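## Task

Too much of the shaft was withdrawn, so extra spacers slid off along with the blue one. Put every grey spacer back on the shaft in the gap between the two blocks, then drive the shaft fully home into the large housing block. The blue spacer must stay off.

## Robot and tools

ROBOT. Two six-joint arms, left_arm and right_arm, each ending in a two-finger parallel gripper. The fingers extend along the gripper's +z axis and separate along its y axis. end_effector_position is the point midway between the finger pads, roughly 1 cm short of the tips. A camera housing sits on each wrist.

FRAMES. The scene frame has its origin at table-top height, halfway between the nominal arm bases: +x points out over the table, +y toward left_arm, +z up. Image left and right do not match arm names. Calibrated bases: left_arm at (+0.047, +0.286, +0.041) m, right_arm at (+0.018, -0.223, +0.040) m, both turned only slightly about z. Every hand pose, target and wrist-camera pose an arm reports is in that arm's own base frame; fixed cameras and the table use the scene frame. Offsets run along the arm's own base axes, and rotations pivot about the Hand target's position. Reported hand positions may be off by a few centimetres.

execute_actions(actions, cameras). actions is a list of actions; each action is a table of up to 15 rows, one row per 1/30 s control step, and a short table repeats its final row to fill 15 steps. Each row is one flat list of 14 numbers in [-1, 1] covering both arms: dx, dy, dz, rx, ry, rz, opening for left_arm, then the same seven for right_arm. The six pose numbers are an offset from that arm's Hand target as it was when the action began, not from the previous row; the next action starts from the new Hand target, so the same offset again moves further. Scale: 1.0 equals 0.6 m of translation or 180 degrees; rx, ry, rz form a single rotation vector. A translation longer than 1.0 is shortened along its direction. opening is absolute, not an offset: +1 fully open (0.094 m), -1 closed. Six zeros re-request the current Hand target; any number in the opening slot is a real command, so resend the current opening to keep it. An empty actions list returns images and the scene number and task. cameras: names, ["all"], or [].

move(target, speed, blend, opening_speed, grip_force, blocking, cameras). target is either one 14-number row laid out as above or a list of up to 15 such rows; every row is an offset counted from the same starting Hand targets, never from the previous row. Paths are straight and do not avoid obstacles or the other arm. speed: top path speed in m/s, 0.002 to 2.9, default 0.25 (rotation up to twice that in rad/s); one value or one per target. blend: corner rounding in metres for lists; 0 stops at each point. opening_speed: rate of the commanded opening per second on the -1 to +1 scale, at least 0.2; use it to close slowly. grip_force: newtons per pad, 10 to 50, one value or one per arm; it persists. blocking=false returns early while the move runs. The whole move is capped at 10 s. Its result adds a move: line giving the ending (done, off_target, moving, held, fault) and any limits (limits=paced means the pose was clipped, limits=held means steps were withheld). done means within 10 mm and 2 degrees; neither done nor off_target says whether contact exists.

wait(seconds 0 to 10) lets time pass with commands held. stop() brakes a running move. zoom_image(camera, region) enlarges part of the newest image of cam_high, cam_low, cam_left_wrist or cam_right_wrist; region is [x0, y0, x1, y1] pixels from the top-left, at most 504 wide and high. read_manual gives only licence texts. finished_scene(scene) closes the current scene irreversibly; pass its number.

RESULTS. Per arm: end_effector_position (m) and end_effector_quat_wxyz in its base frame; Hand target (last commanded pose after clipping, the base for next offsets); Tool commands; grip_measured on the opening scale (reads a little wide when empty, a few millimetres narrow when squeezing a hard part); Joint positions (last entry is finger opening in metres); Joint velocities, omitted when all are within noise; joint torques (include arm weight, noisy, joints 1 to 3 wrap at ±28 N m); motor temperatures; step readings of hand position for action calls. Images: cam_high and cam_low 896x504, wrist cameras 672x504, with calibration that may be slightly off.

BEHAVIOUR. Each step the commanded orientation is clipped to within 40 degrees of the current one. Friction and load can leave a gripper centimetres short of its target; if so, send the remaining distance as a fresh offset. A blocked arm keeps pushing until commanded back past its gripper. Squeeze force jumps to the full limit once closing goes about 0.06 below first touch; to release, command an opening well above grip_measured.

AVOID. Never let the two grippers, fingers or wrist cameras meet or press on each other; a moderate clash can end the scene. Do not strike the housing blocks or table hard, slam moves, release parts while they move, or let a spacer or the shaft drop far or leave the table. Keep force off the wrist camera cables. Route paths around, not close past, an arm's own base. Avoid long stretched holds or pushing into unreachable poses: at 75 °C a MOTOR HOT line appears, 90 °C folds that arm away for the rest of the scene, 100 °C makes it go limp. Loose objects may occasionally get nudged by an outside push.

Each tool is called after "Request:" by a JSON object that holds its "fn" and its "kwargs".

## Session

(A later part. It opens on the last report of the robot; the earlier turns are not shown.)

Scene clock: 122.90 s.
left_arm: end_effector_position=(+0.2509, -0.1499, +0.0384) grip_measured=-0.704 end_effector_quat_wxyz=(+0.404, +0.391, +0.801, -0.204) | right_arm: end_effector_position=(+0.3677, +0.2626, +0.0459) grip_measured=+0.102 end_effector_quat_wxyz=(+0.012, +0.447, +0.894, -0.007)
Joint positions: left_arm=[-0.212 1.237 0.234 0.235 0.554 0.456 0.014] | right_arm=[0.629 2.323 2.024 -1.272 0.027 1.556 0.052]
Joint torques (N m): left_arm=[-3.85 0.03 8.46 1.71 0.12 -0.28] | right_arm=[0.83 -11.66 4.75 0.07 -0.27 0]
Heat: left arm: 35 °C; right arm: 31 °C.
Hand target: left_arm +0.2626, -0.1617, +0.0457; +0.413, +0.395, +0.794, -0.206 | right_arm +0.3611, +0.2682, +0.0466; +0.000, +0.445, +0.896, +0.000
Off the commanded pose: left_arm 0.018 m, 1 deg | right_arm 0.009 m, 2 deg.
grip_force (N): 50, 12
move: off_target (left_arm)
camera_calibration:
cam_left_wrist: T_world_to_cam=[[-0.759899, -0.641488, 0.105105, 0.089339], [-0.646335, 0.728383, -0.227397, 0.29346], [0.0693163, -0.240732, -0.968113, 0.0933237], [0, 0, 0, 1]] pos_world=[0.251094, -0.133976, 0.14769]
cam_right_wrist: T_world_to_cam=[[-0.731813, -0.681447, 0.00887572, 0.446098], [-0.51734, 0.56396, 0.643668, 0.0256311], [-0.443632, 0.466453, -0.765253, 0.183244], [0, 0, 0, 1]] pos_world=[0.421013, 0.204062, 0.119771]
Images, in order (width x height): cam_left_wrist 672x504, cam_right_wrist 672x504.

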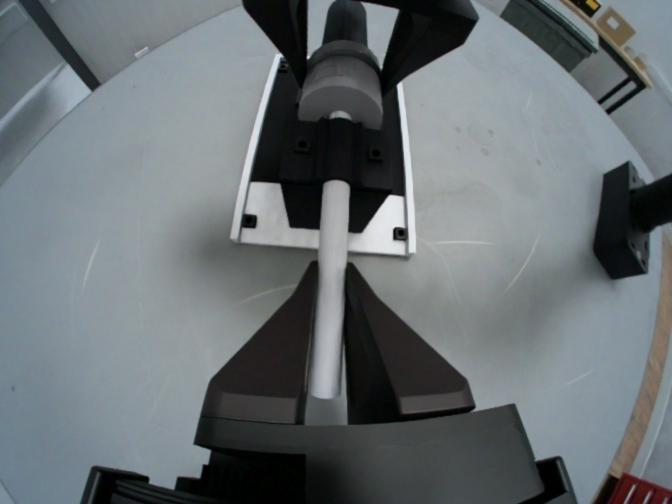

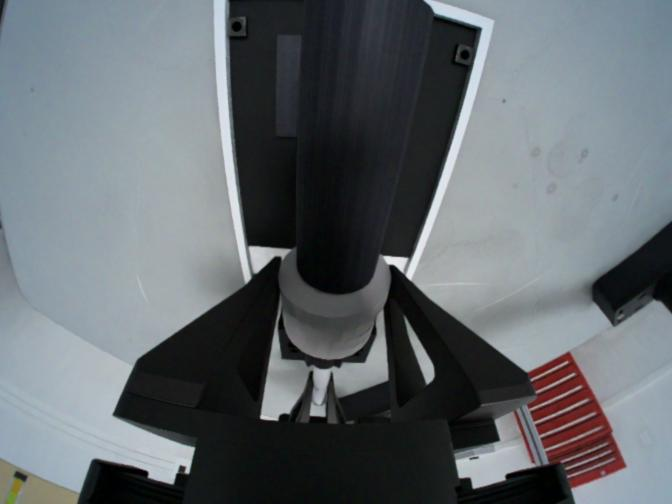

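Request:
{"fn": "zoom_image", "kwargs": {"camera": "cam_right_wrist", "region": [240, 220, 430, 380]}}

Request:
{"fn": "zoom_image", "kwargs": {"camera": "cam_left_wrist", "region": [260, 0, 430, 200]}}

Scaled by 2.653 from the camera's 672x504 image, which has a finer 960x720 frame.

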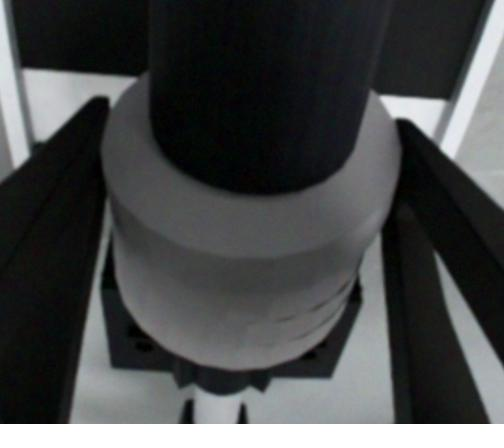

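Scaled by 2.520 from the camera's 672x504 image, which has a finer 960x720 frame.

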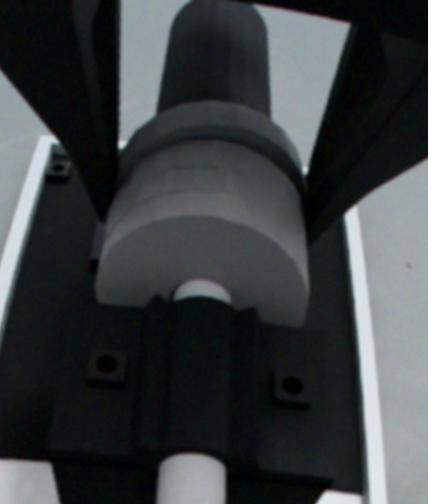

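Request:
{"fn": "move", "kwargs": {"target": [0.002,-0.003,0,0,0,0,-0.9,0,0,-0.003,0,0,0,-0.05], "speed": 0.04}}

Request:
{"fn": "move", "kwargs": {"target": [0.002,-0.003,0,0,0,0,-0.9,0,0,-0.003,0,0,0,-0.05], "speed": 0.04}}

Request:
{"fn": "move", "kwargs": {"target": [0,0,0,0,0,0,-0.9,0,0,0.01,0,0,0,-0.05], "speed": 0.04}}

Scene clock: 124.67 s.
left_arm: end_effector_position=(+0.2511, -0.1501, +0.0384) grip_measured=-0.704 end_effector_quat_wxyz=(+0.404, +0.391, +0.802, -0.203) | right_arm: end_effector_position=(+0.3676, +0.2625, +0.0455) grip_measured=+0.102 end_effector_quat_wxyz=(+0.012, +0.448, +0.894, -0.007)
Joint positions: left_arm=[-0.214 1.237 0.235 0.235 0.55 0.454 0.014] | right_arm=[0.629 2.323 2.022 -1.271 0.027 1.558 0.052]
Joint torques (N m): left_arm=[-4.29 0.42 8.73 1.76 0.11 -0.33] | right_arm=[0.83 -11.58 4.37 0.12 -0.26 -0.02]
Heat: left arm: 35 °C; right arm: 31 °C.
Hand target: left_arm +0.2638, -0.1635, +0.0457; +0.413, +0.395, +0.794, -0.206 | right_arm +0.3611, +0.2682, +0.0448; +0.000, +0.445, +0.896, +0.000
Off the commanded pose: left_arm 0.020 m, 2 deg | right_arm 0.009 m, 2 deg.
grip_force (N): 50, 12
move: off_target (left_arm)

Scene clock: 125.37 s.
left_arm: end_effector_position=(+0.2508, -0.1502, +0.0371) grip_measured=-0.704 end_effector_quat_wxyz=(+0.401, +0.390, +0.804, -0.202) | right_arm: end_effector_position=(+0.3675, +0.2624, +0.0451) grip_measured=+0.102 end_effector_quat_wxyz=(+0.012, +0.449, +0.893, -0.007)
Joint positions: left_arm=[-0.218 1.24 0.235 0.234 0.543 0.451 0.014] | right_arm=[0.629 2.323 2.02 -1.27 0.028 1.561 0.052]
Joint torques (N m): left_arm=[-4.41 0.57 8.96 1.8 0.12 -0.33] | right_arm=[0.8 -11.54 4.1 0.17 -0.28 -0.05]
Heat: left arm: 35 °C; right arm: 31 °C.
Hand target: left_arm +0.2650, -0.1653, +0.0458; +0.414, +0.395, +0.794, -0.206 | right_arm +0.3611, +0.2681, +0.0430; +0.000, +0.445, +0.896, -0.001
Off the commanded pose: left_arm 0.022 m, 2 deg | right_arm 0.009 m, 2 deg.
grip_force (N): 50, 12
move: off_target (left_arm)

Scene clock: 126.07 s.
left_arm: end_effector_position=(+0.2508, -0.1502, +0.0371) grip_measured=-0.704 end_effector_quat_wxyz=(+0.401, +0.390, +0.804, -0.202) | right_arm: end_effector_position=(+0.3675, +0.2624, +0.0451) grip_measured=+0.102 end_effector_quat_wxyz=(+0.012, +0.449, +0.893, -0.007)
Joint positions: left_arm=[-0.218 1.24 0.235 0.234 0.543 0.451 0.014] | right_arm=[0.629 2.323 2.02 -1.27 0.028 1.561 0.052]
Joint torques (N m): left_arm=[-4.51 0.64 8.99 1.8 0.13 -0.36] | right_arm=[0.83 -11.74 5.59 -0.04 -0.27 -0.06]
Heat: left arm: 36 °C; right arm: 32 °C.
Hand target: left_arm +0.2650, -0.1653, +0.0458; +0.414, +0.395, +0.794, -0.206 | right_arm +0.3611, +0.2681, +0.0490; +0.000, +0.445, +0.896, -0.001
Off the commanded pose: left_arm 0.023 m, 2 deg | right_arm 0.009 m, 2 deg.
grip_force (N): 50, 12
move: off_target (left_arm)

Request:
{"fn": "move", "kwargs": {"target": [-0.013,0.018,-0.003,0,0,0,-0.9,0,0,0,0,0,0,-0.05], "speed": 0.06}}

Request:
{"fn": "move", "kwargs": {"target": [0,0,0,0,0,0,-0.9,0,0,-0.004,0,0,0,-0.05], "speed": 0.04}}

Request:
{"fn": "move", "kwargs": {"target": [0.0,0.0,0,0,0,0,-0.9,0,0,0.012,0,0,0,-0.05], "speed": 0.04, "cameras": ["cam_left_wrist","cam_right_wrist"]}}

Request:
{"fn": "zoom_image", "kwargs": {"camera": "cam_left_wrist", "region": [260, 0, 430, 200]}}

Request:
{"fn": "zoom_image", "kwargs": {"camera": "cam_right_wrist", "region": [240, 220, 430, 380]}}

Scene clock: 127.67 s.
left_arm: end_effector_position=(+0.2511, -0.1498, +0.0386) grip_measured=-0.704 end_effector_quat_wxyz=(+0.404, +0.392, +0.801, -0.202) | right_arm: end_effector_position=(+0.3675, +0.2624, +0.0451) grip_measured=+0.102 end_effector_quat_wxyz=(+0.012, +0.450, +0.893, -0.007)
Joint positions: left_arm=[-0.213 1.235 0.235 0.233 0.55 0.457 0.014] | right_arm=[0.629 2.323 2.02 -1.27 0.028 1.562 0.052]
Joint torques (N m): left_arm=[-0.55 -1.39 6.65 1.63 0.35 -0.08] | right_arm=[0.84 -11.73 5.57 -0.03 -0.27 -0.05]
Heat: left arm: 36 °C; right arm: 32 °C.
Hand target: left_arm +0.2572, -0.1545, +0.0439; +0.413, +0.395, +0.794, -0.206 | right_arm +0.3611, +0.2681, +0.0490; +0.000, +0.445, +0.896, -0.001
Off the commanded pose: left_arm 0.009 m, 2 deg | right_arm 0.009 m, 2 deg.
grip_force (N): 50, 12
move: done

Scene clock: 128.37 s.
left_arm: end_effector_position=(+0.2511, -0.1498, +0.0386) grip_measured=-0.704 end_effector_quat_wxyz=(+0.404, +0.392, +0.801, -0.202) | right_arm: end_effector_position=(+0.3675, +0.2624, +0.0451) grip_measured=+0.102 end_effector_quat_wxyz=(+0.012, +0.450, +0.893, -0.007)
Joint positions: left_arm=[-0.213 1.235 0.235 0.233 0.55 0.457 0.014] | right_arm=[0.629 2.323 2.02 -1.27 0.028 1.562 0.052]
Joint torques (N m): left_arm=[-0.5 -1.48 6.68 1.62 0.38 -0.06] | right_arm=[0.81 -11.64 4.98 0.05 -0.27 -0.06]
Heat: left arm: 36 °C; right arm: 32 °C.
Hand target: left_arm +0.2572, -0.1545, +0.0439; +0.413, +0.395, +0.794, -0.206 | right_arm +0.3611, +0.2681, +0.0466; +0.000, +0.445, +0.896, -0.001
Off the commanded pose: left_arm 0.009 m, 1 deg | right_arm 0.009 m, 2 deg.
grip_force (N): 50, 12
move: done

Scene clock: 129.07 s.
left_arm: end_effector_position=(+0.2511, -0.1498, +0.0386) grip_measured=-0.704 end_effector_quat_wxyz=(+0.404, +0.392, +0.801, -0.202) | right_arm: end_effector_position=(+0.3674, +0.2622, +0.0451) grip_measured=+0.102 end_effector_quat_wxyz=(+0.012, +0.450, +0.893, -0.007)
Joint positions: left_arm=[-0.213 1.235 0.235 0.233 0.55 0.457 0.014] | right_arm=[0.629 2.323 2.02 -1.27 0.028 1.562 0.052]
Joint torques (N m): left_arm=[-0.54 -1.4 6.49 1.64 0.35 -0.05] | right_arm=[0.83 -11.89 6.89 -0.18 -0.27 -0.06]
Heat: left arm: 36 °C; right arm: 32 °C.
Hand target: left_arm +0.2572, -0.1545, +0.0439; +0.413, +0.395, +0.794, -0.206 | right_arm +0.3611, +0.2681, +0.0538; +0.000, +0.445, +0.896, +0.000
Off the commanded pose: left_arm 0.009 m, 1 deg | right_arm 0.012 m, 2 deg.
grip_force (N): 50, 12
move: off_target (right_arm)
camera_calibration:
cam_left_wrist: T_world_to_cam=[[-0.759808, -0.642084, 0.102083, 0.0895476], [-0.64628, 0.728818, -0.226157, 0.29365], [0.0708113, -0.23781, -0.968727, 0.0935517], [0, 0, 0, 1]] pos_world=[0.251194, -0.134272, 0.147896]
cam_right_wrist: T_world_to_cam=[[-0.735398, -0.677557, 0.010311, 0.445953], [-0.513768, 0.567419, 0.643489, 0.024053], [-0.441851, 0.467923, -0.765386, 0.181536], [0, 0, 0, 1]] pos_world=[0.420522, 0.203565, 0.118869]
Images, in order (width x height): cam_left_wrist 672x504, cam_right_wrist 672x504.

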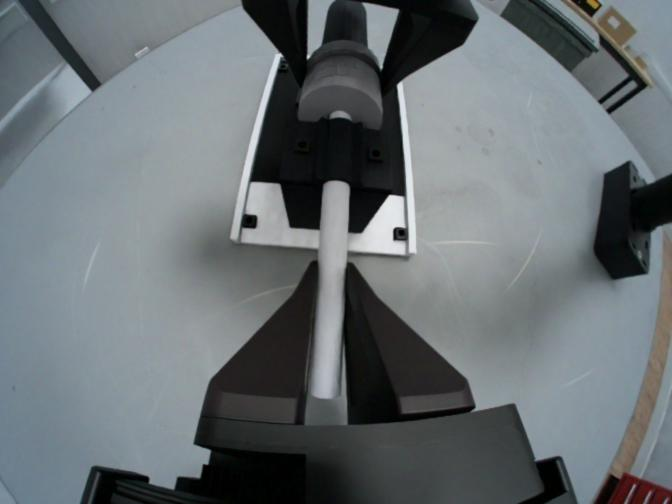

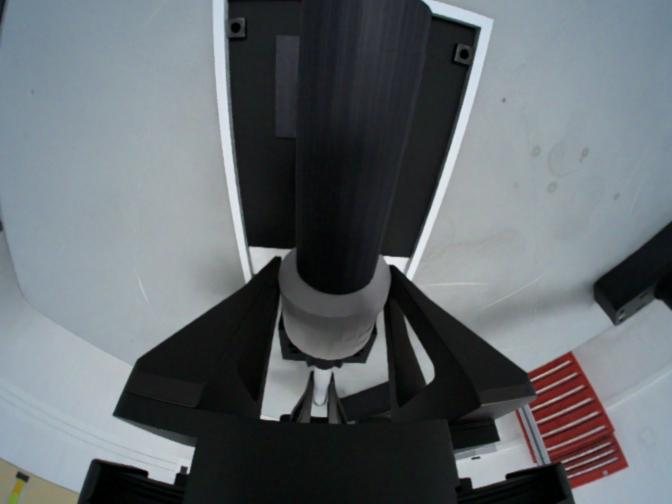

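Scaled by 2.520 from the camera's 672x504 image, which has a finer 960x720 frame.

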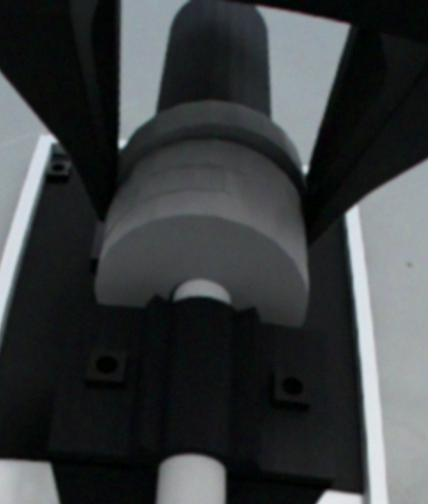

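Scaled by 2.653 from the camera's 672x504 image, which has a finer 960x720 frame.

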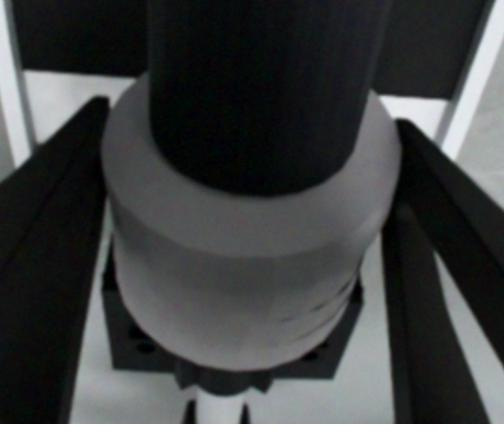

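Request:
{"fn": "move", "kwargs": {"target": [0,0,0,0,0,0,-0.9,0.008,-0.0107,-0.0105,0,0,0,-0.05], "speed": 0.05}}

Request:
{"fn": "move", "kwargs": {"target": [0,0,0,0,0,0,-0.9,0,0,-0.006,0,0,0,-0.05], "speed": 0.05}}

Request:
{"fn": "move", "kwargs": {"target": [0.01,-0.014,0.001,0,0,0,-0.9,0,0,0,0,0,0,-0.05], "speed": 0.05}}

Scene clock: 130.43 s.
left_arm: end_effector_position=(+0.2511, -0.1498, +0.0386) grip_measured=-0.704 end_effector_quat_wxyz=(+0.404, +0.392, +0.801, -0.202) | right_arm: end_effector_position=(+0.3679, +0.2616, +0.0450) grip_measured=+0.102 end_effector_quat_wxyz=(+0.006, +0.452, +0.892, -0.004)
Joint positions: left_arm=[-0.213 1.235 0.235 0.233 0.55 0.457 0.014] | right_arm=[0.622 2.323 2.02 -1.27 0.015 1.559 0.052]
Joint torques (N m): left_arm=[-0.53 -1.32 6.58 1.58 0.38 -0.04] | right_arm=[-0.24 -11.66 5.26 0.02 -0.14 -0.19]
Heat: left arm: 36 °C; right arm: 32 °C.
Hand target: left_arm +0.2572, -0.1545, +0.0439; +0.413, +0.395, +0.794, -0.206 | right_arm +0.3659, +0.2618, +0.0475; +0.000, +0.445, +0.896, +0.000
Off the commanded pose: left_arm 0.009 m, 1 deg | right_arm 0.003 m, 1 deg.
grip_force (N): 50, 12
move: done

Scene clock: 131.13 s.
left_arm: end_effector_position=(+0.2511, -0.1498, +0.0386) grip_measured=-0.704 end_effector_quat_wxyz=(+0.404, +0.392, +0.801, -0.202) | right_arm: end_effector_position=(+0.3681, +0.2617, +0.0450) grip_measured=+0.102 end_effector_quat_wxyz=(+0.006, +0.452, +0.892, -0.004)
Joint positions: left_arm=[-0.213 1.235 0.235 0.233 0.55 0.457 0.014] | right_arm=[0.622 2.323 2.02 -1.269 0.015 1.559 0.052]
Joint torques (N m): left_arm=[-0.53 -1.54 6.63 1.65 0.4 -0.06] | right_arm=[-0.23 -11.52 4.3 0.14 -0.14 -0.2]
Heat: left arm: 36 °C; right arm: 32 °C.
Hand target: left_arm +0.2572, -0.1545, +0.0439; +0.413, +0.395, +0.794, -0.206 | right_arm +0.3658, +0.2618, +0.0439; +0.000, +0.445, +0.896, +0.000
Off the commanded pose: left_arm 0.009 m, 1 deg | right_arm 0.002 m, 1 deg.
grip_force (N): 50, 12
move: done

Scene clock: 131.83 s.
left_arm: end_effector_position=(+0.2507, -0.1501, +0.0372) grip_measured=-0.704 end_effector_quat_wxyz=(+0.402, +0.391, +0.803, -0.204) | right_arm: end_effector_position=(+0.3681, +0.2617, +0.0450) grip_measured=+0.102 end_effector_quat_wxyz=(+0.006, +0.452, +0.892, -0.004)
Joint positions: left_arm=[-0.214 1.242 0.235 0.235 0.551 0.454 0.014] | right_arm=[0.622 2.323 2.02 -1.269 0.015 1.559 0.052]
Joint torques (N m): left_arm=[-4.05 0.29 8.21 1.81 0.13 -0.28] | right_arm=[-0.24 -11.55 4.33 0.14 -0.14 -0.19]
Heat: left arm: 36 °C; right arm: 32 °C.
Hand target: left_arm +0.2632, -0.1629, +0.0445; +0.414, +0.395, +0.794, -0.206 | right_arm +0.3658, +0.2618, +0.0439; +0.000, +0.445, +0.896, +0.000
Off the commanded pose: left_arm 0.019 m, 2 deg | right_arm 0.002 m, 1 deg.
grip_force (N): 50, 12
move: off_target (left_arm)

Request:
{"fn": "move", "kwargs": {"target": [[0.004,0,0.012,0,0,0,-0.9,0,0,-0.004,0,0,0,-0.05],[0.008,-0.004,-0.004,0,0,0,-0.9,0,0,-0.01,0,0,0,-0.05],[0.008,-0.008,0.006,0,0,0,-0.9,0,0,0.01,0,0,0,-0.05]], "speed": 0.05}}

Scene clock: 135.57 s.
left_arm: end_effector_position=(+0.2611, -0.1631, +0.0378) grip_measured=-0.704 end_effector_quat_wxyz=(+0.403, +0.393, +0.800, -0.205) | right_arm: end_effector_position=(+0.3678, +0.2617, +0.0424) grip_measured=+0.102 end_effector_quat_wxyz=(+0.006, +0.449, +0.894, -0.003)
Joint positions: left_arm=[-0.267 1.318 0.272 0.299 0.518 0.416 0.014] | right_arm=[0.622 2.321 2.005 -1.255 0.014 1.552 0.052]
Joint torques (N m): left_arm=[-0.79 -4.51 7.39 1.31 0.27 -0.05] | right_arm=[-0.23 -11.6 7.04 -0.18 -0.14 -0.16]
Heat: left arm: 36 °C; right arm: 32 °C.
Hand target: left_arm +0.2679, -0.1678, +0.0481; +0.413, +0.395, +0.794, -0.206 | right_arm +0.3659, +0.2619, +0.0500; +0.000, +0.445, +0.896, +0.000
Off the commanded pose: left_arm 0.013 m, 1 deg | right_arm 0.008 m, 1 deg.
grip_force (N): 50, 12
move: off_target (left_arm)

Request:
{"fn": "wait", "kwargs": {"seconds": 0, "cameras": ["cam_left_wrist","cam_right_wrist"]}}

Request:
{"fn": "zoom_image", "kwargs": {"camera": "cam_left_wrist", "region": [260, 0, 430, 200]}}

Request:
{"fn": "zoom_image", "kwargs": {"camera": "cam_right_wrist", "region": [240, 220, 430, 380]}}

Scene clock: 136.00 s.
left_arm: end_effector_position=(+0.2611, -0.1631, +0.0378) grip_measured=-0.704 end_effector_quat_wxyz=(+0.403, +0.393, +0.800, -0.205) | right_arm: end_effector_position=(+0.3678, +0.2617, +0.0424) grip_measured=+0.102 end_effector_quat_wxyz=(+0.006, +0.449, +0.894, -0.003)
Joint positions: left_arm=[-0.267 1.318 0.272 0.299 0.518 0.416 0.014] | right_arm=[0.622 2.321 2.005 -1.255 0.014 1.552 0.052]
Joint torques (N m): left_arm=[-0.94 -4.4 7.34 1.31 0.24 -0.09] | right_arm=[-0.21 -11.58 7.04 -0.18 -0.13 -0.13]
Heat: left arm: 36 °C; right arm: 32 °C.
Hand target: left_arm +0.2679, -0.1678, +0.0481; +0.413, +0.395, +0.794, -0.206 | right_arm +0.3659, +0.2619, +0.0500; +0.000, +0.445, +0.896, +0.000
Tool commands: left_gripper/opening=-0.9 right_gripper/opening=-0.05
Off the commanded pose: left_arm 0.013 m, 1 deg | right_arm 0.008 m, 1 deg.
grip_force (N): 50, 12
camera_calibration:
cam_left_wrist: T_world_to_cam=[[-0.763756, -0.636711, 0.106186, 0.0904859], [-0.642044, 0.732301, -0.22697, 0.3091], [0.0667538, -0.241526, -0.968096, 0.0892904], [0, 0, 0, 1]] pos_world=[0.261604, -0.147175, 0.14699]
cam_right_wrist: T_world_to_cam=[[-0.733819, -0.67932, 0.00587352, 0.445987], [-0.511473, 0.558156, 0.653343, 0.0274591], [-0.447107, 0.476432, -0.757039, 0.179336], [0, 0, 0, 1]] pos_world=[0.4215, 0.2022, 0.115204]
Images, in order (width x height): cam_left_wrist 672x504, cam_right_wrist 672x504.

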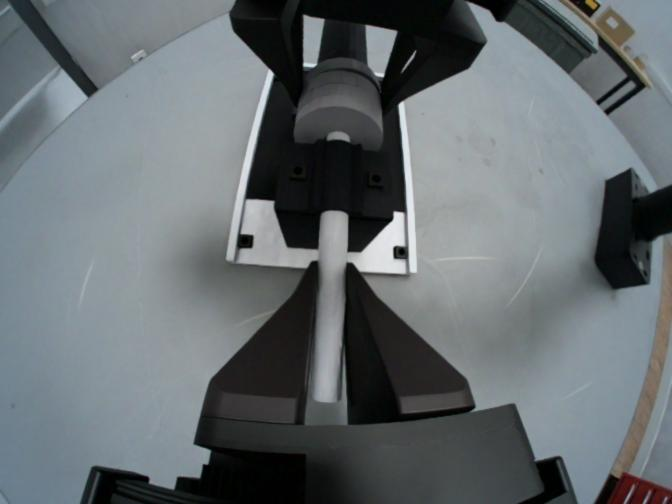

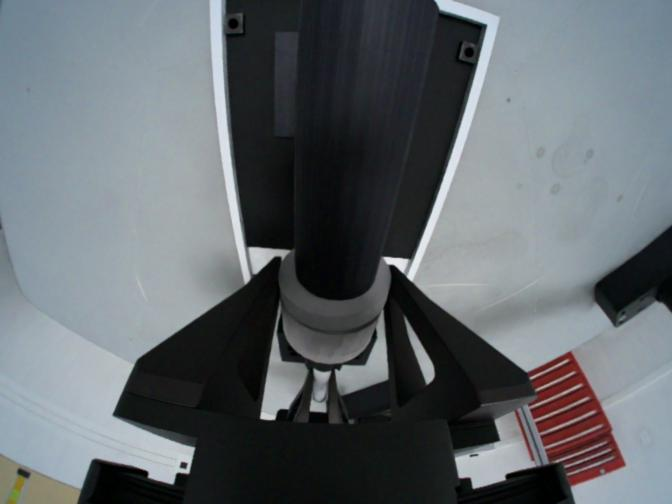

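Scaled by 2.520 from the camera's 672x504 image, which has a finer 960x720 frame.

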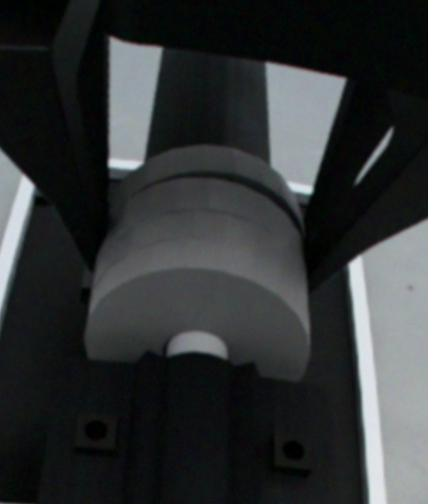

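Scaled by 2.653 from the camera's 672x504 image, which has a finer 960x720 frame.

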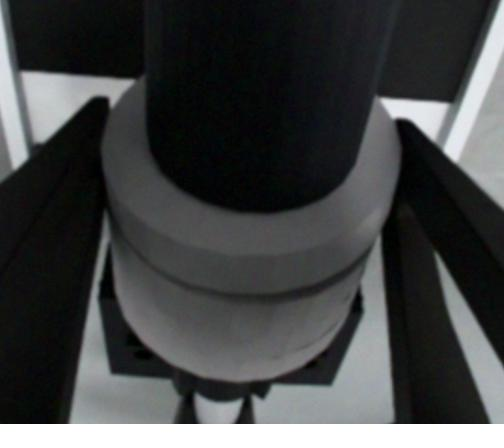

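Request:
{"fn": "move", "kwargs": {"target": [0,0,0,0,0,0,-0.9,0,0,-0.009,0,0,0,-0.05], "speed": 0.05}}

Request:
{"fn": "move", "kwargs": {"target": [0,0,0,0,0,0,-0.9,0,0,0,0,0,0,0.2], "opening_speed": 0.3, "cameras": ["cam_left_wrist","cam_right_wrist"]}}

Request:
{"fn": "zoom_image", "kwargs": {"camera": "cam_left_wrist", "region": [260, 0, 430, 200]}}

Request:
{"fn": "zoom_image", "kwargs": {"camera": "cam_right_wrist", "region": [240, 220, 430, 380]}}

Scene clock: 137.43 s.
left_arm: end_effector_position=(+0.2611, -0.1631, +0.0378) grip_measured=-0.704 end_effector_quat_wxyz=(+0.403, +0.393, +0.800, -0.205) | right_arm: end_effector_position=(+0.3678, +0.2617, +0.0424) grip_measured=+0.102 end_effector_quat_wxyz=(+0.006, +0.449, +0.894, -0.003)
Joint positions: left_arm=[-0.267 1.318 0.272 0.299 0.518 0.416 0.014] | right_arm=[0.622 2.321 2.005 -1.255 0.014 1.552 0.052]
Joint torques (N m): left_arm=[-0.99 -4.51 7.41 1.3 0.23 -0.09] | right_arm=[-0.23 -11.37 5.6 0 -0.13 -0.13]
Heat: left arm: 36 °C; right arm: 32 °C.
Hand target: left_arm +0.2679, -0.1678, +0.0481; +0.413, +0.395, +0.794, -0.206 | right_arm +0.3659, +0.2619, +0.0446; +0.000, +0.445, +0.896, +0.000
Off the commanded pose: left_arm 0.013 m, 1 deg | right_arm 0.003 m, 1 deg.
grip_force (N): 50, 12
move: off_target (left_arm)

Scene clock: 138.47 s.
left_arm: end_effector_position=(+0.2612, -0.1631, +0.0377) grip_measured=-0.704 end_effector_quat_wxyz=(+0.403, +0.394, +0.800, -0.205) | right_arm: end_effector_position=(+0.3670, +0.2628, +0.0424) grip_measured=+0.198 end_effector_quat_wxyz=(+0.003, +0.448, +0.894, -0.001)
Joint positions: left_arm=[-0.268 1.318 0.272 0.299 0.517 0.416 0.014] | right_arm=[0.622 2.321 2.005 -1.255 0.007 1.551 0.056]
Joint torques (N m): left_arm=[-0.77 -4.53 7.28 1.33 0.28 -0.11] | right_arm=[-0.24 -11.37 5.55 -0.01 -0.05 -0.11]
Heat: left arm: 36 °C; right arm: 31 °C.
Hand target: left_arm +0.2679, -0.1677, +0.0481; +0.414, +0.395, +0.794, -0.206 | right_arm +0.3659, +0.2619, +0.0446; +0.000, +0.445, +0.896, +0.000
Off the commanded pose: left_arm 0.013 m, 1 deg | right_arm 0.003 m, 1 deg.
grip_force (N): 50, 12
move: off_target (left_arm)
camera_calibration:
cam_left_wrist: T_world_to_cam=[[-0.763562, -0.637081, 0.105365, 0.0904482], [-0.642245, 0.732314, -0.226358, 0.309114], [0.0670478, -0.240509, -0.968329, 0.0892787], [0, 0, 0, 1]] pos_world=[0.261604, -0.147274, 0.146892]
cam_right_wrist: T_world_to_cam=[[-0.732458, -0.680794, 0.0049681, 0.446], [-0.509783, 0.553277, 0.658792, 0.0268799], [-0.45125, 0.480005, -0.752309, 0.178846], [0, 0, 0, 1]] pos_world=[0.421083, 0.202915, 0.114623]
Images, in order (width x height): cam_left_wrist 672x504, cam_right_wrist 672x504.

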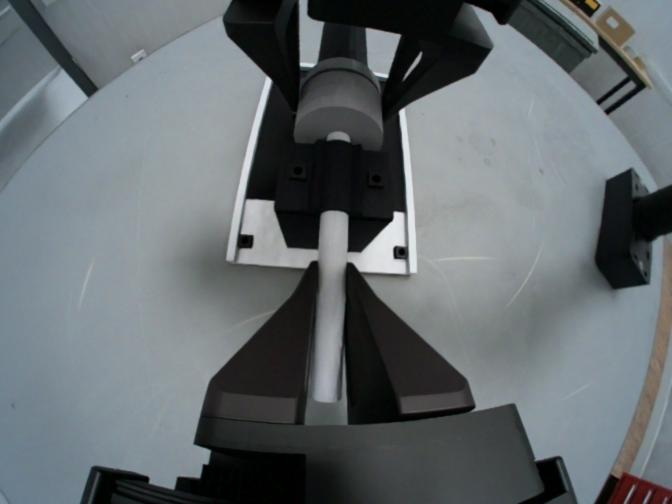

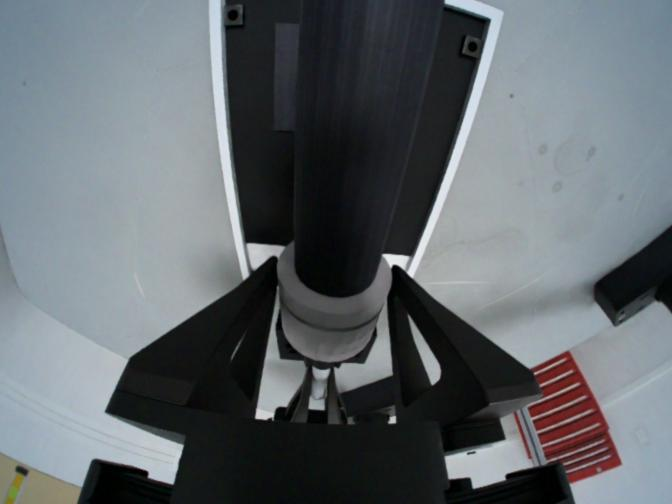

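Scaled by 2.520 from the camera's 672x504 image, which has a finer 960x720 frame.

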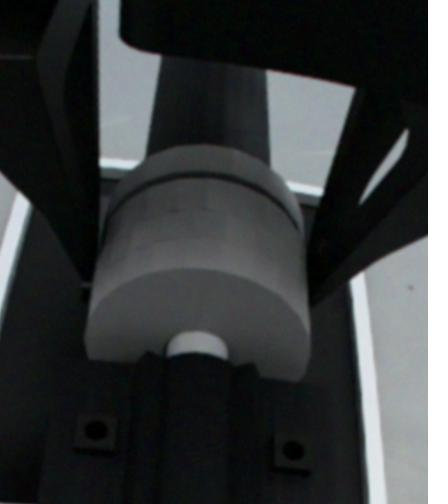

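Scaled by 2.653 from the camera's 672x504 image, which has a finer 960x720 frame.

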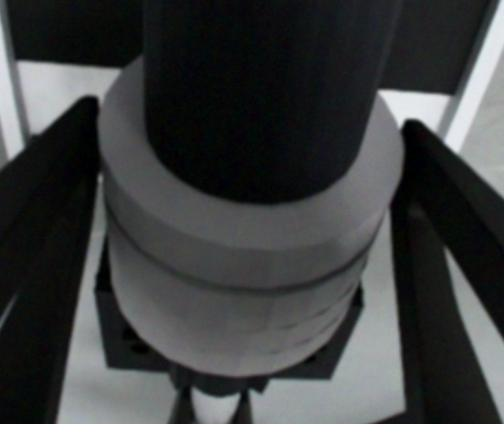

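Request:
{"fn": "move", "kwargs": {"target": [0,0,0,0,0,0,-0.9,0,0,0,0,0,0,0.4], "opening_speed": 0.4, "cameras": ["cam_left_wrist","cam_right_wrist"]}}

Request:
{"fn": "zoom_image", "kwargs": {"camera": "cam_right_wrist", "region": [240, 220, 430, 380]}}

Scene clock: 139.47 s.
left_arm: end_effector_position=(+0.2612, -0.1631, +0.0377) grip_measured=-0.704 end_effector_quat_wxyz=(+0.403, +0.394, +0.800, -0.205) | right_arm: end_effector_position=(+0.3670, +0.2628, +0.0424) grip_measured=+0.398 end_effector_quat_wxyz=(+0.003, +0.448, +0.894, -0.001)
Joint positions: left_arm=[-0.268 1.318 0.272 0.299 0.517 0.416 0.014] | right_arm=[0.622 2.321 2.005 -1.255 0.007 1.55 0.066]
Joint torques (N m): left_arm=[-0.95 -4.52 7.39 1.32 0.27 -0.1] | right_arm=[-0.23 -11.4 5.61 0 -0.07 -0.11]
Heat: left arm: 36 °C; right arm: 31 °C.
Hand target: left_arm +0.2679, -0.1677, +0.0481; +0.414, +0.395, +0.794, -0.206 | right_arm +0.3659, +0.2619, +0.0446; +0.000, +0.445, +0.896, +0.000
Off the commanded pose: left_arm 0.013 m, 1 deg | right_arm 0.003 m, 1 deg.
grip_force (N): 50, 12
move: off_target (left_arm)
camera_calibration:
cam_left_wrist: T_world_to_cam=[[-0.763562, -0.637081, 0.105365, 0.0904482], [-0.642245, 0.732314, -0.226358, 0.309114], [0.0670478, -0.240509, -0.968329, 0.0892787], [0, 0, 0, 1]] pos_world=[0.261604, -0.147274, 0.146892]
cam_right_wrist: T_world_to_cam=[[-0.73221, -0.681061, 0.00486178, 0.44603], [-0.509853, 0.552849, 0.659096, 0.0269043], [-0.451573, 0.480118, -0.752043, 0.17888], [0, 0, 0, 1]] pos_world=[0.421082, 0.203016, 0.114624]
Images, in order (width x height): cam_left_wrist 672x504, cam_right_wrist 672x504.

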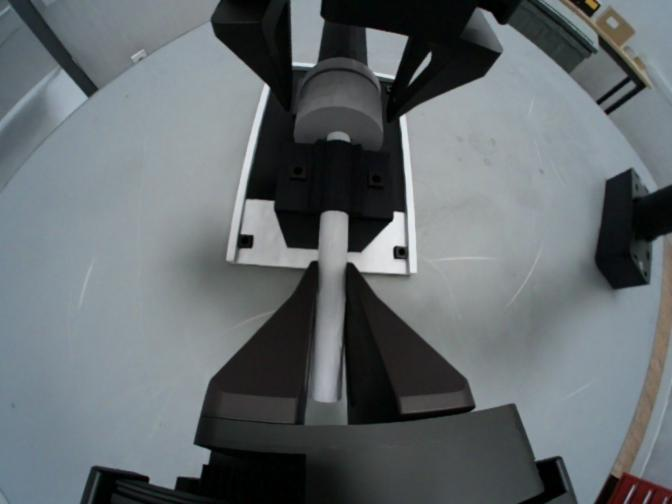

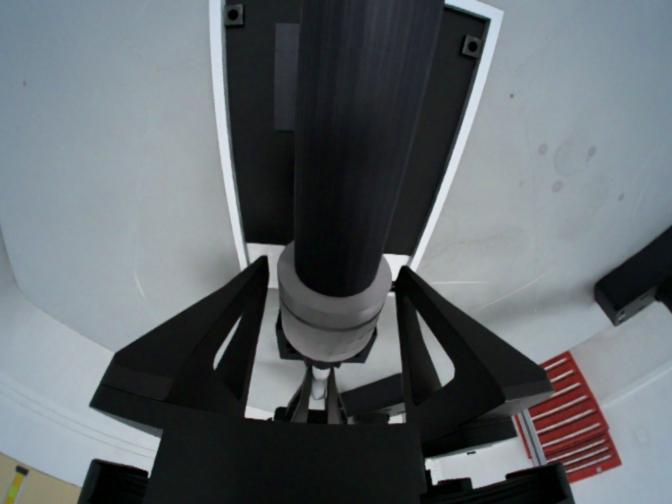

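Scaled by 2.653 from the camera's 672x504 image, which has a finer 960x720 frame.

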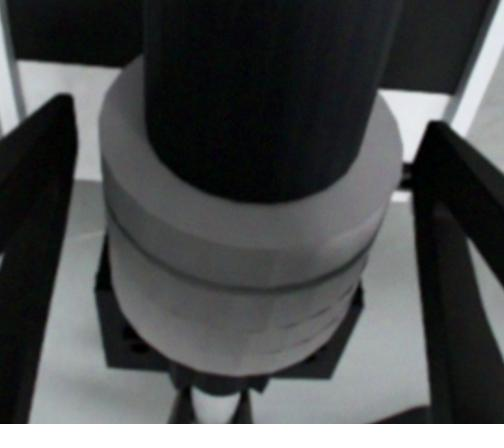

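Request:
{"fn": "move", "kwargs": {"target": [0,0,0,0,0,0,-0.9,0.0,0,0.17,0,0,0,0.4], "speed": 0.15}}

Request:
{"fn": "move", "kwargs": {"target": [0.008,-0.011,0.001,0,0,0,-0.9,-0.05,-0.126,0,-0.0541,-0.3933,0.4409,0.4], "speed": 0.2, "cameras": ["cam_left_wrist","cam_right_wrist"]}}

Request:
{"fn": "zoom_image", "kwargs": {"camera": "cam_left_wrist", "region": [260, 0, 430, 200]}}

Scene clock: 141.27 s.
left_arm: end_effector_position=(+0.2612, -0.1631, +0.0377) grip_measured=-0.704 end_effector_quat_wxyz=(+0.403, +0.394, +0.800, -0.205) | right_arm: end_effector_position=(+0.3680, +0.2636, +0.1305) grip_measured=+0.398 end_effector_quat_wxyz=(+0.013, +0.448, +0.894, +0.019)
Joint positions: left_arm=[-0.268 1.318 0.272 0.299 0.517 0.416 0.014] | right_arm=[0.622 2.313 2.345 -1.557 0.006 1.55 0.066]
Joint torques (N m): left_arm=[-0.92 -4.57 7.3 1.28 0.25 -0.06] | right_arm=[-0.25 -12.92 6.69 -0.04 -0.06 -0.12]
Heat: left arm: 36 °C; right arm: 31 °C.
Hand target: left_arm +0.2679, -0.1677, +0.0481; +0.414, +0.395, +0.794, -0.206 | right_arm +0.3659, +0.2619, +0.1464; +0.000, +0.445, +0.896, +0.000
Off the commanded pose: left_arm 0.013 m, 1 deg | right_arm 0.016 m, 3 deg.
joint sent to its limit (right arm) — joint 4 (wrist pitch), lower limit. The joint targets are off in orientation, not in position.
grip_force (N): 50, 12
move: off_target (left_arm, right_arm)

Scene clock: 146.67 s.
left_arm: end_effector_position=(+0.2641, -0.1669, +0.0381) grip_measured=-0.704 end_effector_quat_wxyz=(+0.401, +0.395, +0.802, -0.200) | right_arm: end_effector_position=(+0.3386, +0.1872, +0.1449) grip_measured=+0.398 end_effector_quat_wxyz=(+0.505, -0.263, +0.805, +0.169)
Joint positions: left_arm=[-0.292 1.329 0.288 0.295 0.489 0.405 0.014] | right_arm=[0.405 1.262 0.545 0.258 -0.21 -0.095 0.066]
Joint torques (N m): left_arm=[-0.99 -3.06 7.71 1.54 0.32 -0.14] | right_arm=[-0.54 -4.75 5.48 1.6 -0.21 -0.16]
Heat: left arm: 36 °C; right arm: 31 °C.
Hand target: left_arm +0.2727, -0.1744, +0.0488; +0.414, +0.395, +0.794, -0.206 | right_arm +0.3359, +0.1862, +0.1465; +0.509, -0.269, +0.799, +0.171
Off the commanded pose: left_arm 0.016 m, 2 deg | right_arm 0.003 m, 1 deg.
grip_force (N): 50, 12
move: off_target (left_arm)
camera_calibration:
cam_left_wrist: T_world_to_cam=[[-0.761768, -0.640417, 0.097851, 0.0894772], [-0.644331, 0.733218, -0.217323, 0.314197], [0.0674315, -0.228598, -0.971183, 0.090599], [0, 0, 0, 1]] pos_world=[0.264498, -0.152361, 0.147515]
cam_right_wrist: T_world_to_cam=[[0.624296, -0.775865, 0.0910377, -0.0808397], [-0.697302, -0.605997, -0.382802, 0.418025], [0.352171, 0.175501, -0.919334, 0.0885352], [0, 0, 0, 1]] pos_world=[0.310778, 0.175064, 0.248774]
Images, in order (width x height): cam_left_wrist 672x504, cam_right_wrist 672x504.

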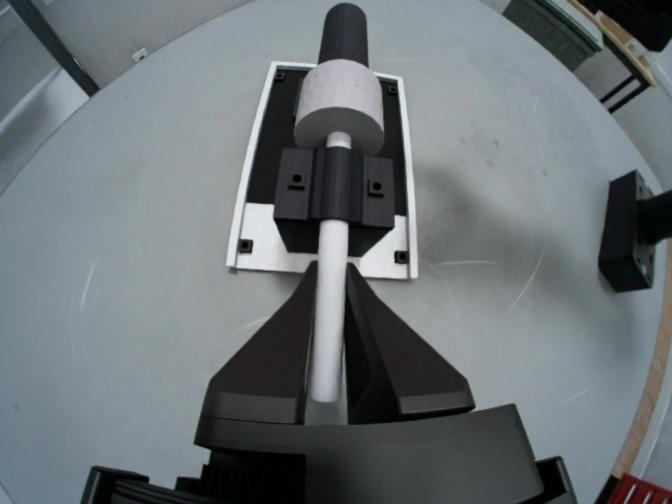

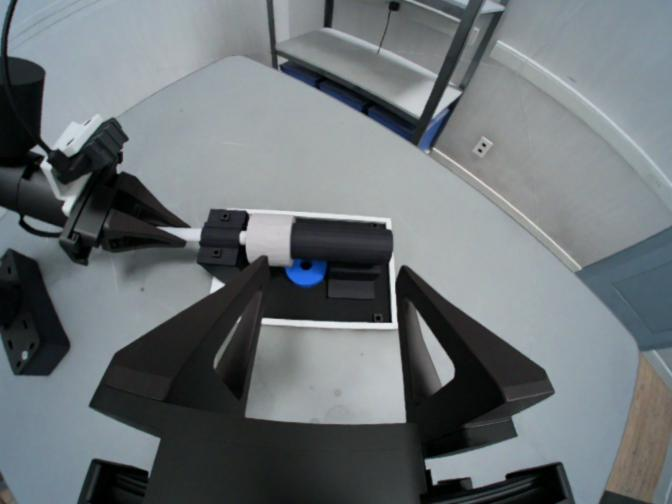

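Scaled by 2.520 from the camera's 672x504 image, which has a finer 960x720 frame.

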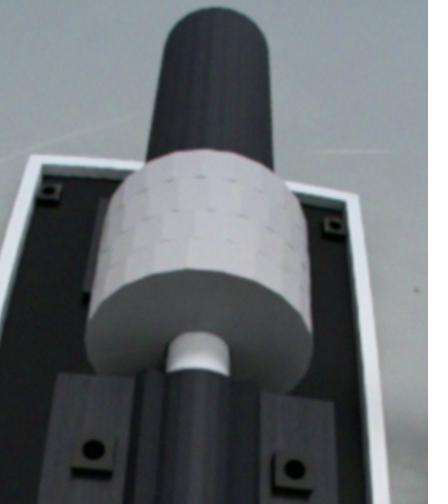

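Request:
{"fn": "move", "kwargs": {"target": [-0.020,0.0108,-0.0128,0,0,0,-0.9,0,0,0,0,0,0,0.4], "speed": 0.08}}

Request:
{"fn": "move", "kwargs": {"target": [[0,0,0,0,0,0,-0.4,0,0,0,0,0,0,0.4],[-0.0305,0.041,0.001,0,0,0,-0.4,0,0,0,0,0,0,0.4]], "speed": 0.1, "cameras": ["cam_left_wrist"]}}

Scene clock: 148.10 s.
left_arm: end_effector_position=(+0.2636, -0.1667, +0.0378) grip_measured=-0.704 end_effector_quat_wxyz=(+0.407, +0.395, +0.799, -0.198) | right_arm: end_effector_position=(+0.3386, +0.1873, +0.1450) grip_measured=+0.398 end_effector_quat_wxyz=(+0.505, -0.263, +0.805, +0.169)
Joint positions: left_arm=[-0.292 1.329 0.273 0.325 0.488 0.405 0.014] | right_arm=[0.405 1.262 0.545 0.259 -0.211 -0.096 0.066]
Joint torques (N m): left_arm=[0.53 -5.14 4.33 1.58 0.49 -0.06] | right_arm=[-0.58 -4.77 5.46 1.63 -0.2 -0.14]
Heat: left arm: 36 °C; right arm: 32 °C.
Hand target: left_arm +0.2607, -0.1679, +0.0410; +0.413, +0.395, +0.794, -0.206 | right_arm +0.3359, +0.1862, +0.1465; +0.510, -0.269, +0.799, +0.171
Off the commanded pose: left_arm 0.005 m, 1 deg | right_arm 0.003 m, 1 deg.
grip_force (N): 50, 12
move: done

Scene clock: 150.03 s.
left_arm: end_effector_position=(+0.2472, -0.1433, +0.0418) grip_measured=-0.402 end_effector_quat_wxyz=(+0.416, +0.393, +0.795, -0.201) | right_arm: end_effector_position=(+0.3386, +0.1873, +0.1450) grip_measured=+0.398 end_effector_quat_wxyz=(+0.505, -0.263, +0.805, +0.169)
Joint positions: left_arm=[-0.176 1.187 0.208 0.223 0.58 0.486 0.028] | right_arm=[0.405 1.262 0.545 0.259 -0.211 -0.096 0.066]
Joint torques (N m): left_arm=[0.53 -4.14 4.92 1.18 0.48 0.05] | right_arm=[-0.55 -4.75 5.45 1.63 -0.2 -0.14]
Heat: left arm: 36 °C; right arm: 32 °C.
Hand target: left_arm +0.2425, -0.1432, +0.0416; +0.413, +0.395, +0.794, -0.206 | right_arm +0.3359, +0.1862, +0.1465; +0.510, -0.269, +0.799, +0.171
Off the commanded pose: left_arm 0.005 m, 1 deg | right_arm 0.003 m, 1 deg.
grip_force (N): 50, 12
move: done
camera_calibration:
cam_left_wrist: T_world_to_cam=[[-0.762679, -0.640727, 0.0882605, 0.0919359], [-0.639753, 0.727284, -0.248544, 0.286165], [0.0950582, -0.246024, -0.964591, 0.0911933], [0, 0, 0, 1]] pos_world=[0.244524, -0.126782, 0.150975]
Images, in order (width x height): cam_left_wrist 672x504.

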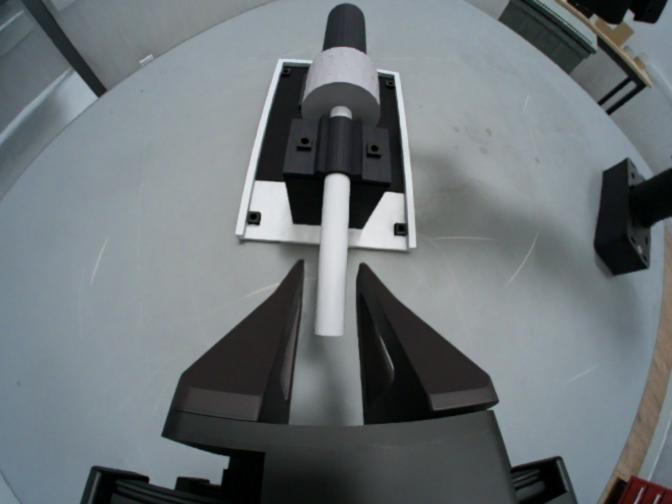

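Request:
{"fn": "move", "kwargs": {"target": [[0,0,0,0,0,0,-0.9,0,0,0,0,0,0,0.4],[0,0,0,0,0,0,-0.9,0,0,0,0,0,0,0.4]]}}

Request:
{"fn": "move", "kwargs": {"target": [0.045,-0.054,0.012,0,0,0,-0.9,0,0,0,0,0,0,0.4], "speed": 0.04, "cameras": ["cam_left_wrist"]}}

Scene clock: 151.43 s.
left_arm: end_effector_position=(+0.2468, -0.1435, +0.0419) grip_measured=-0.704 end_effector_quat_wxyz=(+0.415, +0.394, +0.795, -0.201) | right_arm: end_effector_position=(+0.3386, +0.1873, +0.1450) grip_measured=+0.398 end_effector_quat_wxyz=(+0.505, -0.263, +0.805, +0.169)
Joint positions: left_arm=[-0.176 1.186 0.208 0.221 0.582 0.488 0.014] | right_arm=[0.405 1.262 0.545 0.259 -0.211 -0.096 0.066]
Joint torques (N m): left_arm=[0.55 -4.23 4.79 1.22 0.43 0.05] | right_arm=[-0.55 -4.75 5.45 1.63 -0.2 -0.15]
Heat: left arm: 36 °C; right arm: 32 °C.
Hand target: left_arm +0.2424, -0.1432, +0.0416; +0.413, +0.395, +0.794, -0.206 | right_arm +0.3359, +0.1862, +0.1465; +0.510, -0.269, +0.799, +0.171
Off the commanded pose: left_arm 0.004 m, 1 deg | right_arm 0.003 m, 1 deg.
grip_force (N): 50, 12
move: done

Scene clock: 152.87 s.
left_arm: end_effector_position=(+0.2647, -0.1679, +0.0418) grip_measured=-0.704 end_effector_quat_wxyz=(+0.408, +0.396, +0.799, -0.196) | right_arm: end_effector_position=(+0.3386, +0.1873, +0.1450) grip_measured=+0.398 end_effector_quat_wxyz=(+0.505, -0.263, +0.805, +0.169)
Joint positions: left_arm=[-0.3 1.313 0.285 0.3 0.478 0.402 0.014] | right_arm=[0.405 1.262 0.545 0.259 -0.211 -0.096 0.066]
Joint torques (N m): left_arm=[-1.39 -2.78 7.5 1.53 0.32 -0.25] | right_arm=[-0.55 -4.77 5.48 1.63 -0.21 -0.14]
Heat: left arm: 36 °C; right arm: 32 °C.
Hand target: left_arm +0.2695, -0.1756, +0.0488; +0.413, +0.395, +0.794, -0.206 | right_arm +0.3359, +0.1862, +0.1465; +0.510, -0.269, +0.799, +0.171
Off the commanded pose: left_arm 0.012 m, 1 deg | right_arm 0.003 m, 1 deg.
grip_force (N): 50, 12
move: off_target (left_arm)
camera_calibration:
cam_left_wrist: T_world_to_cam=[[-0.762395, -0.64161, 0.0841972, 0.0895438], [-0.641524, 0.732327, -0.228352, 0.315698], [0.0848533, -0.228109, -0.969931, 0.0893478], [0, 0, 0, 1]] pos_world=[0.263214, -0.153361, 0.151212]
Images, in order (width x height): cam_left_wrist 672x504.

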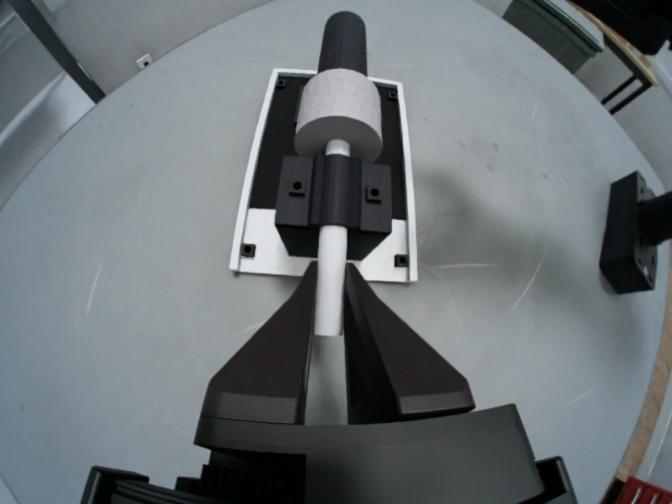

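Request:
{"fn": "move", "kwargs": {"target": [-0.0135,0.012,-0.012,0,0,0,-0.9,0,0,0,0,0,0,0.4], "speed": 0.08}}

Request:
{"fn": "move", "kwargs": {"target": [[0,0,0,0,0,0,-0.4,0,0,0,0,0,0,0.4],[-0.020,0.027,0.001,0,0,0,-0.4,0,0,0,0,0,0,0.4]], "speed": 0.1, "cameras": ["cam_left_wrist"]}}

Scene clock: 154.43 s.
left_arm: end_effector_position=(+0.2647, -0.1672, +0.0420) grip_measured=-0.704 end_effector_quat_wxyz=(+0.413, +0.395, +0.797, -0.196) | right_arm: end_effector_position=(+0.3386, +0.1873, +0.1450) grip_measured=+0.398 end_effector_quat_wxyz=(+0.505, -0.263, +0.805, +0.169)
Joint positions: left_arm=[-0.296 1.313 0.274 0.321 0.482 0.402 0.014] | right_arm=[0.405 1.262 0.545 0.259 -0.211 -0.096 0.066]
Joint torques (N m): left_arm=[0.65 -3.55 4.29 1.55 0.48 -0.03] | right_arm=[-0.55 -4.78 5.44 1.63 -0.21 -0.14]
Heat: left arm: 36 °C; right arm: 33 °C.
Hand target: left_arm +0.2613, -0.1684, +0.0416; +0.413, +0.395, +0.794, -0.206 | right_arm +0.3359, +0.1862, +0.1465; +0.510, -0.269, +0.799, +0.171
Off the commanded pose: left_arm 0.004 m, 1 deg | right_arm 0.003 m, 1 deg.
grip_force (N): 50, 12
move: done

Scene clock: 156.23 s.
left_arm: end_effector_position=(+0.2544, -0.1528, +0.0427) grip_measured=-0.402 end_effector_quat_wxyz=(+0.416, +0.393, +0.795, -0.201) | right_arm: end_effector_position=(+0.3386, +0.1873, +0.1450) grip_measured=+0.398 end_effector_quat_wxyz=(+0.505, -0.263, +0.805, +0.169)
Joint positions: left_arm=[-0.223 1.238 0.231 0.272 0.546 0.448 0.028] | right_arm=[0.405 1.262 0.545 0.259 -0.211 -0.096 0.066]
Joint torques (N m): left_arm=[0.54 -4.67 4.59 1.25 0.43 0.03] | right_arm=[-0.57 -4.77 5.46 1.63 -0.21 -0.14]
Heat: left arm: 36 °C; right arm: 33 °C.
Hand target: left_arm +0.2493, -0.1522, +0.0421; +0.413, +0.395, +0.794, -0.206 | right_arm +0.3359, +0.1862, +0.1465; +0.510, -0.269, +0.799, +0.171
Off the commanded pose: left_arm 0.005 m, 1 deg | right_arm 0.003 m, 1 deg.
grip_force (N): 50, 12
move: done
camera_calibration:
cam_left_wrist: T_world_to_cam=[[-0.76326, -0.640017, 0.0883887, 0.0915584], [-0.638984, 0.72753, -0.249799, 0.297839], [0.0955704, -0.247141, -0.964255, 0.0886334], [0, 0, 0, 1]] pos_world=[0.251726, -0.136183, 0.151772]
Images, in order (width x height): cam_left_wrist 672x504.

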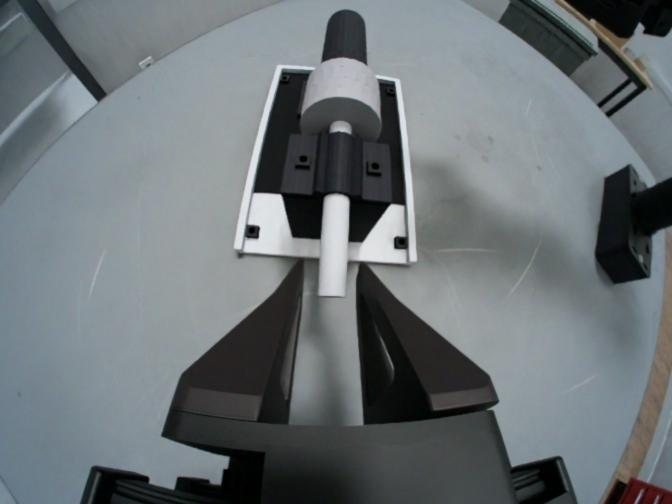

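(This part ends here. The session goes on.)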